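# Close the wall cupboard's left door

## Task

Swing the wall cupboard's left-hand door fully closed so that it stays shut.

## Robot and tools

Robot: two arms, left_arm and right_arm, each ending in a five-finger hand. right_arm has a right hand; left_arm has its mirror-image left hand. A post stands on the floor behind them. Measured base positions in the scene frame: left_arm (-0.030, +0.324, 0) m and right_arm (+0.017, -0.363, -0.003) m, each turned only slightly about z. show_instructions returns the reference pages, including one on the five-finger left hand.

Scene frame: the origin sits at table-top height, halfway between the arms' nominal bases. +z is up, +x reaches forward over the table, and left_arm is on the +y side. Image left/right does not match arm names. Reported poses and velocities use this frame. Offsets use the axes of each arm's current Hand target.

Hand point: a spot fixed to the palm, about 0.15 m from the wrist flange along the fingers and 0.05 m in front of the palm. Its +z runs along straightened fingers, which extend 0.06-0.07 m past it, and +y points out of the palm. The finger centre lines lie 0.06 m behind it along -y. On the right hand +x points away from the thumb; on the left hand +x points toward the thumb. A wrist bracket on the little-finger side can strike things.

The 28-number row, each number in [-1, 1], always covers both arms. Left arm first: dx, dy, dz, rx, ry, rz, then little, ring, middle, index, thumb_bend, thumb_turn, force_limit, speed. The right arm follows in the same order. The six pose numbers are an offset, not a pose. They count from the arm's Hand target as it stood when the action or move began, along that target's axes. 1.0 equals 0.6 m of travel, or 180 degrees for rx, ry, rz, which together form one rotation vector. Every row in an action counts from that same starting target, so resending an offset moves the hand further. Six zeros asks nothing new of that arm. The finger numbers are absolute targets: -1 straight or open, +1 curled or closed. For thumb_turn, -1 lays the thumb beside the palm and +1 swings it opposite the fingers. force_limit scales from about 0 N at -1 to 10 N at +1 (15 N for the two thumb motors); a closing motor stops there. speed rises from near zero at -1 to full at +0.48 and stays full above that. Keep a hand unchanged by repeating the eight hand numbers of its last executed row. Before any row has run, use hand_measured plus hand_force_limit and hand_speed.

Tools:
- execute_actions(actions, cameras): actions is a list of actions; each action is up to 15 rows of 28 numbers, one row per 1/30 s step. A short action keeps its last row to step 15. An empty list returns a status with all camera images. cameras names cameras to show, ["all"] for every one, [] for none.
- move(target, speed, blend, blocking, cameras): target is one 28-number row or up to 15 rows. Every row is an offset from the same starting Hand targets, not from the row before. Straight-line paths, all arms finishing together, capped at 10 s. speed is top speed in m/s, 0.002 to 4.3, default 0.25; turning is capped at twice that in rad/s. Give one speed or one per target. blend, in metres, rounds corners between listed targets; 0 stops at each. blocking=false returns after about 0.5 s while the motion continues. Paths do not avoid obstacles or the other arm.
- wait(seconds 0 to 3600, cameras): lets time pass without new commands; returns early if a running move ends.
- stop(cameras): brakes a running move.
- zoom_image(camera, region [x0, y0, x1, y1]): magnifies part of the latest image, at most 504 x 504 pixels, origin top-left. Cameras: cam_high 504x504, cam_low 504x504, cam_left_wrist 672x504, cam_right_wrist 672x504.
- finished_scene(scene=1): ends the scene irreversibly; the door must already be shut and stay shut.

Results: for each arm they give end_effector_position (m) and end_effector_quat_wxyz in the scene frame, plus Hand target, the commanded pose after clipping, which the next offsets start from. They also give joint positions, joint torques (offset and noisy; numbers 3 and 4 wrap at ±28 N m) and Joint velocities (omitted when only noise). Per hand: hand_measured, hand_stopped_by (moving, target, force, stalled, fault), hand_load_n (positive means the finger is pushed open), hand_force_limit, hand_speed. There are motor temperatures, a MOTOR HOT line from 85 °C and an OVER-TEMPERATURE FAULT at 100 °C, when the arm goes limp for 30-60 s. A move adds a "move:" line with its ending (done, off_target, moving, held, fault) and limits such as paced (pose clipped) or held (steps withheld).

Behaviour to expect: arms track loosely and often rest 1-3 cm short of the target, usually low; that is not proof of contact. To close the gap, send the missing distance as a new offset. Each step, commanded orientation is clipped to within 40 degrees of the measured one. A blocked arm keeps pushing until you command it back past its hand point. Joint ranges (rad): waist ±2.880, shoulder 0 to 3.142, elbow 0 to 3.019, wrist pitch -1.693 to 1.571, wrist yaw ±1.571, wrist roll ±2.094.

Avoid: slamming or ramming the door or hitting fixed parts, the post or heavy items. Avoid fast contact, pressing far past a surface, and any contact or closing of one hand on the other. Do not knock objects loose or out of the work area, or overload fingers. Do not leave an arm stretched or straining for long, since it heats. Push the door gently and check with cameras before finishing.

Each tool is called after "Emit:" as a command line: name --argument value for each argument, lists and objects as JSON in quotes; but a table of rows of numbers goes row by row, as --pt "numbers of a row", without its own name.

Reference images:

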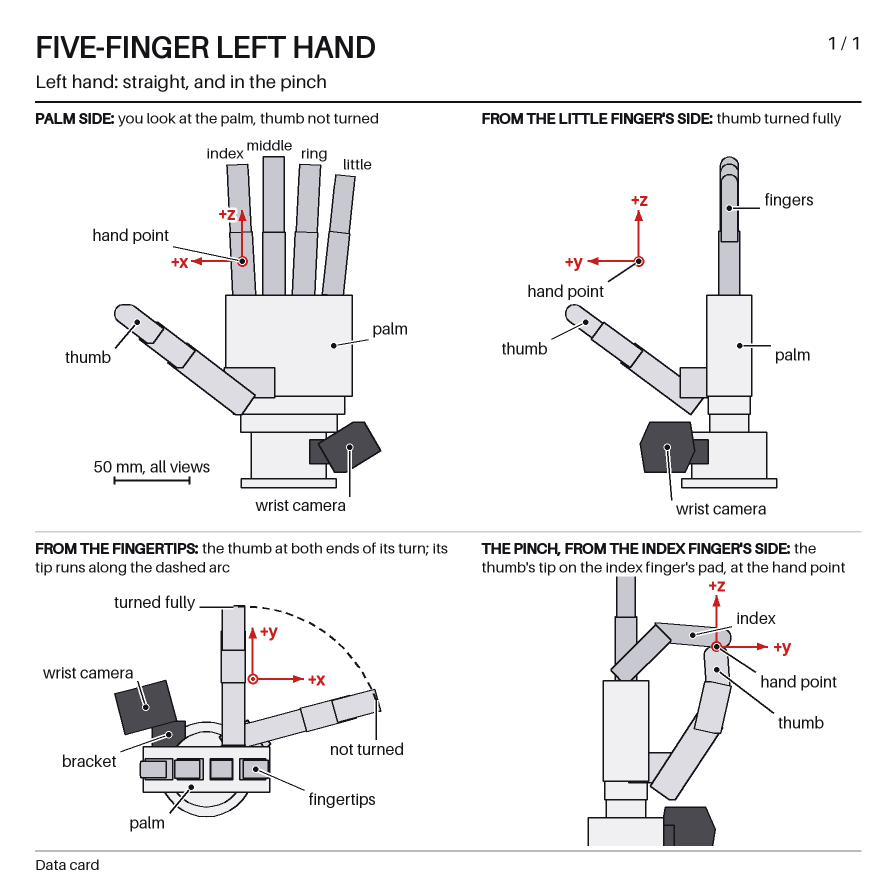

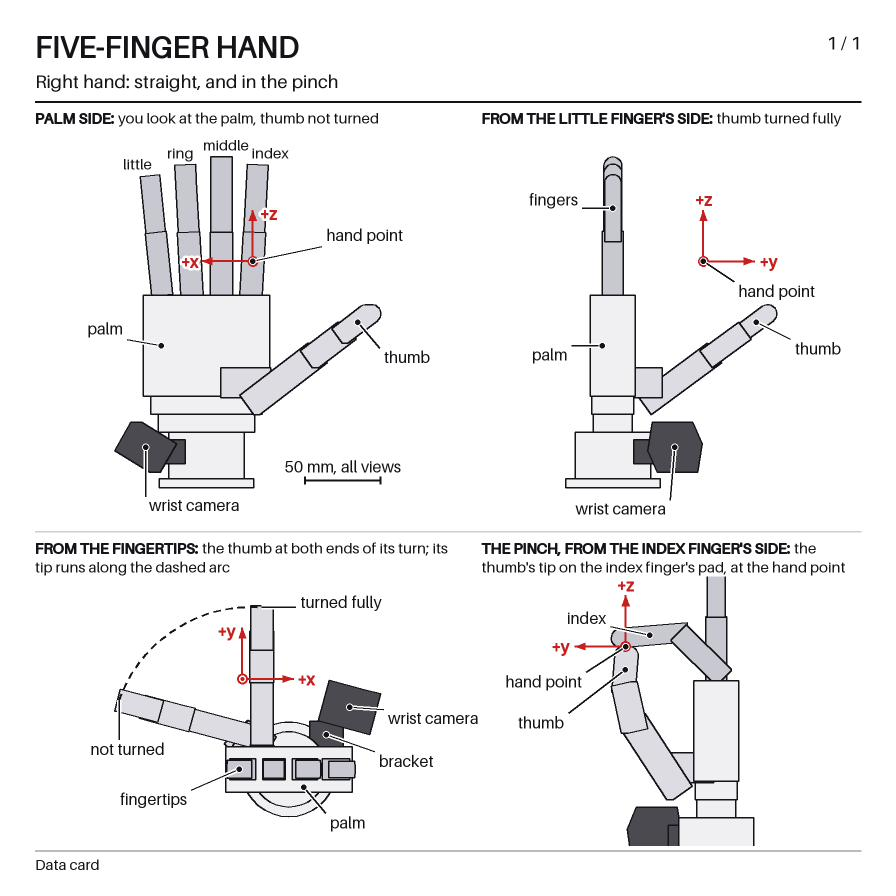

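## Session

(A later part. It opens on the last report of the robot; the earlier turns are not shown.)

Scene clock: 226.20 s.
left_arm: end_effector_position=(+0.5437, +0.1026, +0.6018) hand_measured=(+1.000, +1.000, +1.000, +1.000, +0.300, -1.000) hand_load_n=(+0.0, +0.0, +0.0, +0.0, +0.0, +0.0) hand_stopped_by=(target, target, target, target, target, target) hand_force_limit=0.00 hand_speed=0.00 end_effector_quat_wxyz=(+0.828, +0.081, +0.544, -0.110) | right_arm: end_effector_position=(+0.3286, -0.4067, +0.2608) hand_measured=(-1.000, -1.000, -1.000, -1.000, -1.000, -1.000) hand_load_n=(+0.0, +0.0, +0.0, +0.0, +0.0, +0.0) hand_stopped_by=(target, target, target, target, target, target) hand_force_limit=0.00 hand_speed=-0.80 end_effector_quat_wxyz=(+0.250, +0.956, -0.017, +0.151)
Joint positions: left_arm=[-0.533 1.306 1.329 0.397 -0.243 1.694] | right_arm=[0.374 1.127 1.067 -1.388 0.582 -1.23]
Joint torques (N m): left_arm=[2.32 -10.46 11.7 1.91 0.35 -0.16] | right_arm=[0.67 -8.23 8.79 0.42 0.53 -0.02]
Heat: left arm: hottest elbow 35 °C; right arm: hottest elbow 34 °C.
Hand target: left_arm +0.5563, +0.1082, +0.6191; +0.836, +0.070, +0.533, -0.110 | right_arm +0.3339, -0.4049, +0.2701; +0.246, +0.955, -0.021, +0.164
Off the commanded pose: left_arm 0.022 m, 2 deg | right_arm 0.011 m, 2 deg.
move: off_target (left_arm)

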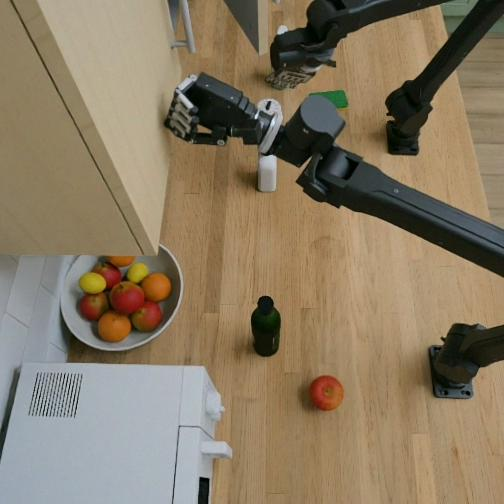

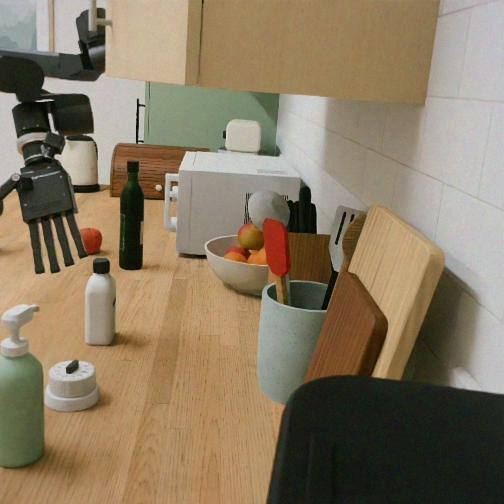

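Emit:
move --target '[0.0080,0.0065,0.0229,0,0,0,1,1,1,1,0.3,-1,0,0, 0,0,0,0,0,0,-1,-1,-1,-1,-1,-1,0,-0.8]' --speed 0.03 --cameras '["cam_high", "cam_low", "cam_left_wrist"]'

Emit:
zoom_image --camera "cam_high" --region '[100, 0, 300, 200]'

Scene clock: 230.40 s.
left_arm: end_effector_position=(+0.5454, +0.1003, +0.6061) hand_measured=(+1.000, +1.000, +1.000, +1.000, +0.300, -1.000) hand_load_n=(+0.0, +0.0, +0.0, +0.0, -1.5, +0.0) hand_stopped_by=(target, target, target, target, target, target) hand_force_limit=0.00 hand_speed=0.00 end_effector_quat_wxyz=(+0.829, +0.082, +0.540, -0.116) | right_arm: end_effector_position=(+0.3286, -0.4067, +0.2608) hand_measured=(-1.000, -1.000, -1.000, -1.000, -1.000, -1.000) hand_load_n=(+0.0, +0.0, +0.0, +0.0, +0.0, +0.0) hand_stopped_by=(target, target, target, target, target, target) hand_force_limit=0.00 hand_speed=-0.80 end_effector_quat_wxyz=(+0.250, +0.956, -0.017, +0.151)
Joint positions: left_arm=[-0.53 1.311 1.34 0.397 -0.23 1.686] | right_arm=[0.374 1.127 1.067 -1.388 0.582 -1.23]
Joint torques (N m): left_arm=[3.72 -8.29 13.11 1.89 0.41 -0.19] | right_arm=[0.85 -7.77 8.94 0.49 0.51 -0.02]
Heat: left arm: hottest elbow 35 °C; right arm: hottest elbow 35 °C.
Hand target: left_arm +0.5712, +0.1083, +0.6206; +0.836, +0.070, +0.533, -0.110 | right_arm +0.3339, -0.4049, +0.2701; +0.246, +0.955, -0.021, +0.164
Off the commanded pose: left_arm 0.031 m, 2 deg | right_arm 0.011 m, 2 deg.
move: off_target (left_arm)

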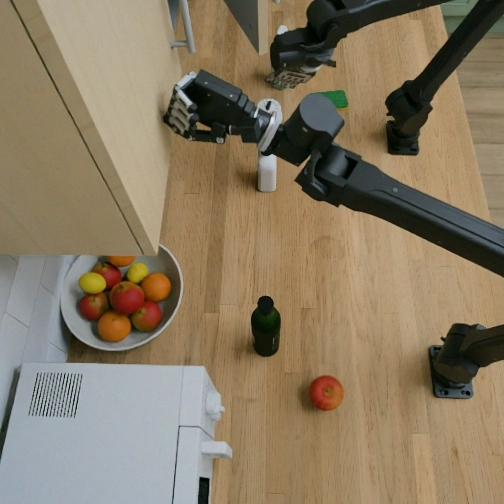

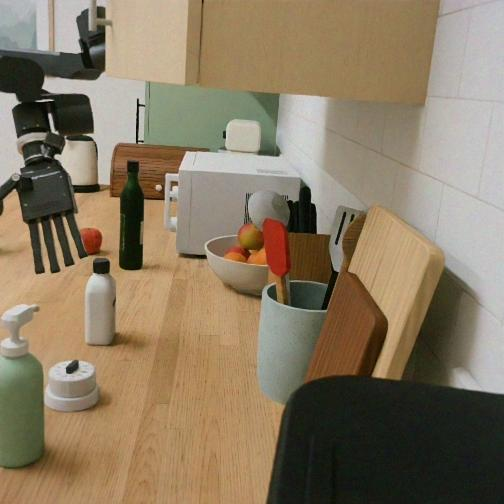

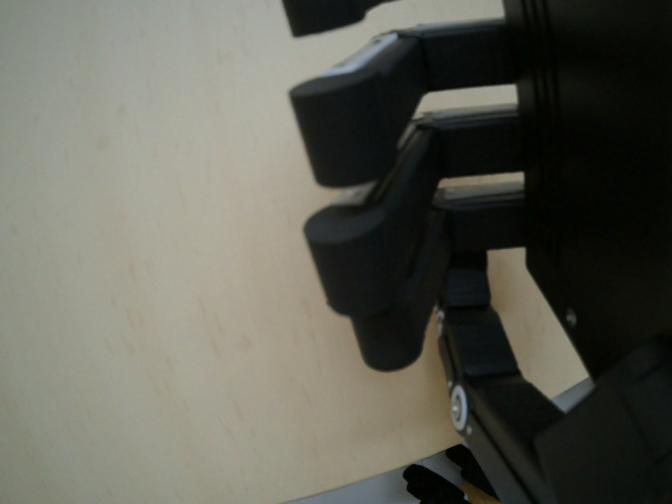

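Scaled by 2.520.

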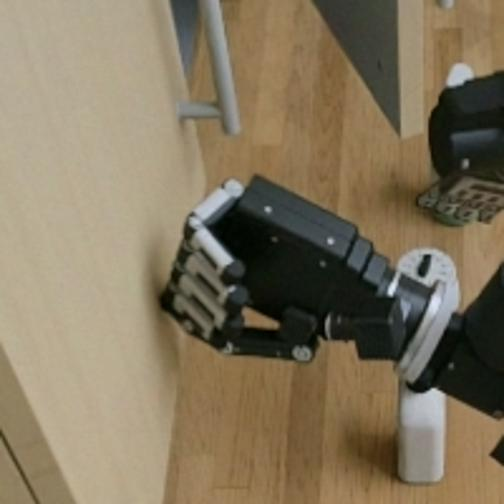

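Emit:
move --target '[-0.03,-0.018,-0.085,0,0,0,1,1,1,1,0.3,-1,0,0, 0,0,0,0,0,0,-1,-1,-1,-1,-1,-1,0,-0.8]' --speed 0.08 --cameras '["cam_high", "cam_low", "cam_left_wrist"]'

Emit:
zoom_image --camera "cam_high" --region '[60, 0, 260, 200]'

Emit:
zoom_image --camera "cam_low" --region '[50, 0, 250, 130]'

Scene clock: 235.07 s.
left_arm: end_effector_position=(+0.5195, +0.1183, +0.6168) hand_measured=(+1.000, +1.000, +1.000, +1.000, +0.300, -1.000) hand_load_n=(+0.0, +0.0, +0.0, +0.0, +0.0, +0.0) hand_stopped_by=(target, target, target, target, target, target) hand_force_limit=0.00 hand_speed=0.00 end_effector_quat_wxyz=(+0.835, +0.064, +0.535, -0.110) | right_arm: end_effector_position=(+0.3286, -0.4067, +0.2608) hand_measured=(-1.000, -1.000, -1.000, -1.000, -1.000, -1.000) hand_load_n=(+0.0, +0.0, +0.0, +0.5, +0.0, +0.0) hand_stopped_by=(target, target, target, target, target, target) hand_force_limit=0.00 hand_speed=-0.80 end_effector_quat_wxyz=(+0.250, +0.956, -0.017, +0.151)
Joint positions: left_arm=[-0.54 1.244 1.298 0.397 -0.272 1.689] | right_arm=[0.374 1.127 1.067 -1.388 0.582 -1.23]
Joint torques (N m): left_arm=[-0.21 -11.81 7.53 2.03 0.09 0.04] | right_arm=[1.2 -8 8.98 0.34 0.51 -0.03]
Heat: left arm: hottest elbow 36 °C; right arm: hottest elbow 35 °C.
Hand target: left_arm +0.5165, +0.1116, +0.6153; +0.836, +0.070, +0.533, -0.110 | right_arm +0.3339, -0.4049, +0.2701; +0.246, +0.955, -0.021, +0.164
Off the commanded pose: left_arm 0.007 m, 1 deg | right_arm 0.011 m, 2 deg.
move: done

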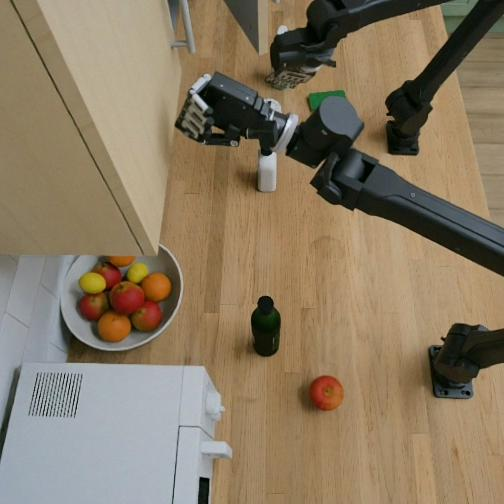

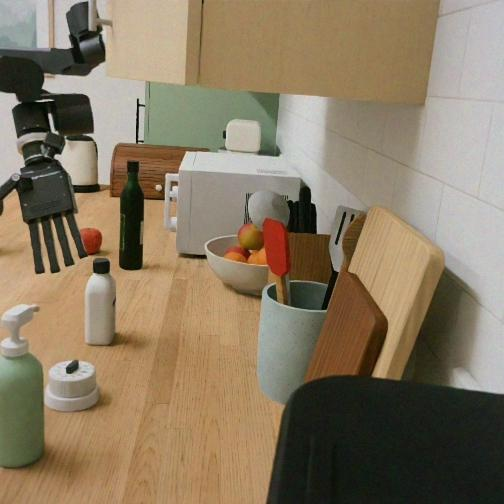

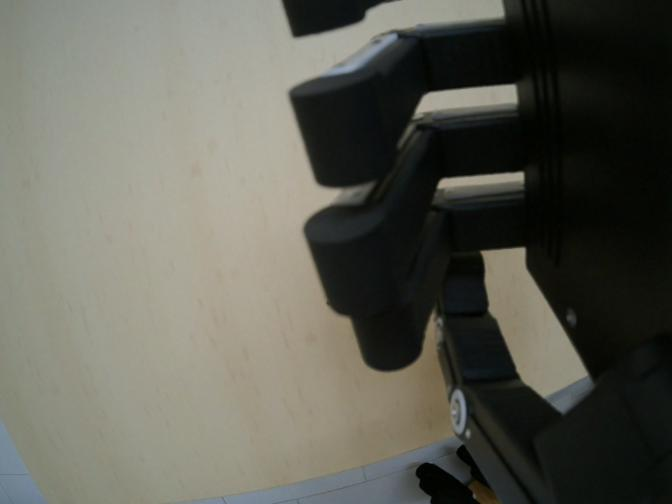

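Scaled by 2.520.

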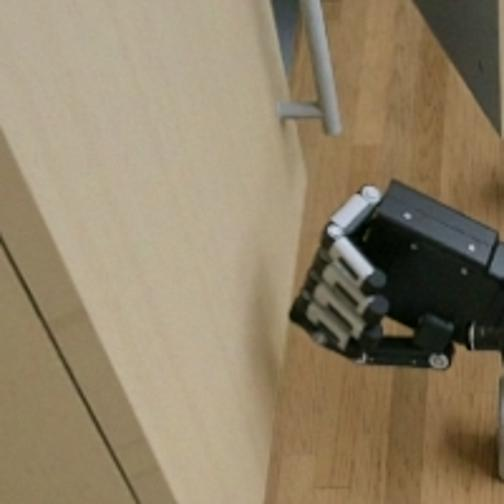

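Scaled by 2.520.

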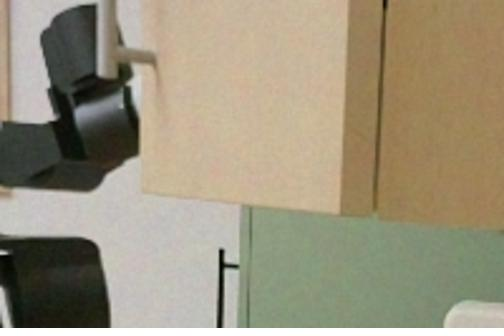

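Emit:
move --pt "0.0146 -0.1288 0.0312 0 0 0 1 1 1 1 0.3 -1 0 0 0 0 0 0 0 0 -1 -1 -1 -1 -1 -1 0 -0.8" --pt "0.052 -0.1052 0.1115 0 0 0 1 1 1 1 0.3 -1 0 0 0 0 0 0 0 0 -1 -1 -1 -1 -1 -1 0 -0.8" --speed '[0.1, 0.04]' --blend '[0.01, 0]' --cameras '["cam_high"]'

Emit:
zoom_image --camera "cam_high" --region '[60, 0, 260, 200]'

Scene clock: 249.53 s.
left_arm: end_effector_position=(+0.5436, +0.0269, +0.6020) hand_measured=(+1.000, +1.000, +1.000, +1.000, +0.300, -1.000) hand_load_n=(+0.0, +0.0, +0.0, +0.0, +0.0, -0.5) hand_stopped_by=(target, target, target, target, target, target) hand_force_limit=0.00 hand_speed=0.00 end_effector_quat_wxyz=(+0.830, +0.081, +0.541, -0.112) | right_arm: end_effector_position=(+0.3286, -0.4067, +0.2608) hand_measured=(-1.000, -1.000, -1.000, -1.000, -1.000, -1.000) hand_load_n=(+0.0, +0.0, +0.0, +0.0, -0.5, +0.0) hand_stopped_by=(target, target, target, target, target, target) hand_force_limit=0.00 hand_speed=-0.80 end_effector_quat_wxyz=(+0.250, +0.956, -0.017, +0.151)
Joint positions: left_arm=[-0.667 1.421 1.434 0.431 -0.361 1.752] | right_arm=[0.374 1.127 1.067 -1.388 0.582 -1.23]
Joint torques (N m): left_arm=[3.96 -10.46 13.15 1.72 0.91 -0.24] | right_arm=[0.56 -7.88 8.83 0.46 0.5 -0.01]
Heat: left arm: hottest elbow 35 °C; right arm: hottest elbow 35 °C.
Hand target: left_arm +0.5714, +0.0317, +0.6154; +0.836, +0.070, +0.533, -0.110 | right_arm +0.3339, -0.4049, +0.2701; +0.246, +0.955, -0.021, +0.164
Off the commanded pose: left_arm 0.031 m, 2 deg | right_arm 0.011 m, 2 deg.
move: off_target (left_arm)

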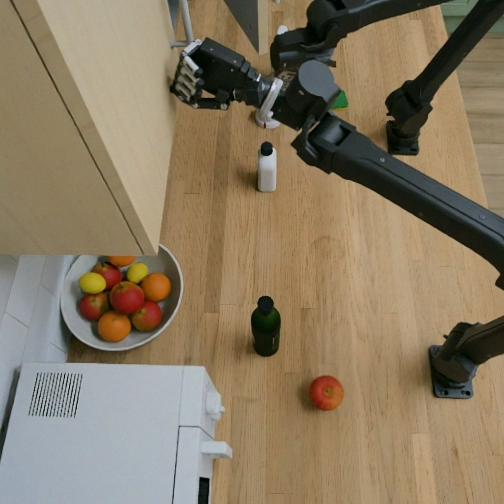

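Scaled by 2.520.

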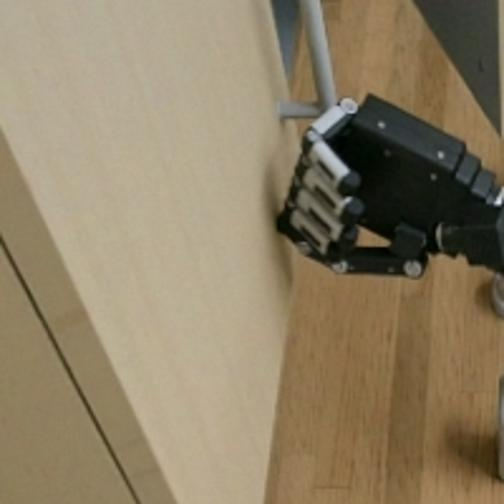

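Emit:
move --target '[-0.05,-0.02,-0.16,0,0,0,1,1,1,1,0.3,-1,0,0, 0,0,0,0,0,0,-1,-1,-1,-1,-1,-1,0,-0.8]' --speed 0.12 --cameras '["cam_high"]'

Emit:
zoom_image --camera "cam_high" --region '[60, 0, 260, 200]'

Scene clock: 253.33 s.
left_arm: end_effector_position=(+0.4759, +0.0502, +0.6026) hand_measured=(+1.000, +1.000, +1.000, +1.000, +0.300, -1.000) hand_load_n=(+0.0, +0.0, +0.5, +0.0, +0.0, +0.0) hand_stopped_by=(target, target, target, target, target, target) hand_force_limit=0.00 hand_speed=0.00 end_effector_quat_wxyz=(+0.834, +0.066, +0.536, -0.110) | right_arm: end_effector_position=(+0.3286, -0.4067, +0.2608) hand_measured=(-1.000, -1.000, -1.000, -1.000, -1.000, -1.000) hand_load_n=(+0.0, +0.0, +0.0, +0.0, +0.0, +0.0) hand_stopped_by=(target, target, target, target, target, target) hand_force_limit=0.00 hand_speed=-0.80 end_effector_quat_wxyz=(+0.250, +0.956, -0.017, +0.151)
Joint positions: left_arm=[-0.733 1.26 1.272 0.468 -0.443 1.781] | right_arm=[0.374 1.127 1.067 -1.388 0.582 -1.23]
Joint torques (N m): left_arm=[0.03 -12.51 7.46 2.11 0.15 0.06] | right_arm=[1.03 -7.82 8.79 0.44 0.54 -0.05]
Heat: left arm: hottest elbow 35 °C; right arm: hottest elbow 35 °C.
Hand target: left_arm +0.4720, +0.0458, +0.6020; +0.836, +0.070, +0.533, -0.110 | right_arm +0.3339, -0.4049, +0.2701; +0.246, +0.955, -0.021, +0.164
Off the commanded pose: left_arm 0.006 m, 1 deg | right_arm 0.011 m, 2 deg.
move: done

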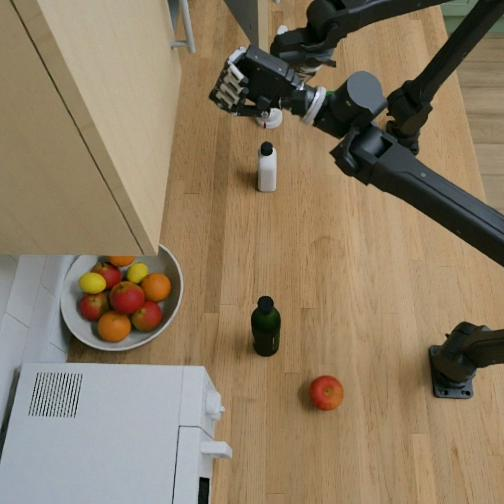

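Scaled by 2.520.

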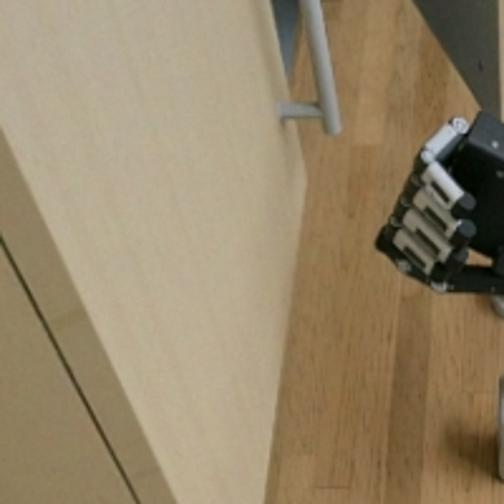

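Emit:
finished_scene

The scene is finished: the task was done.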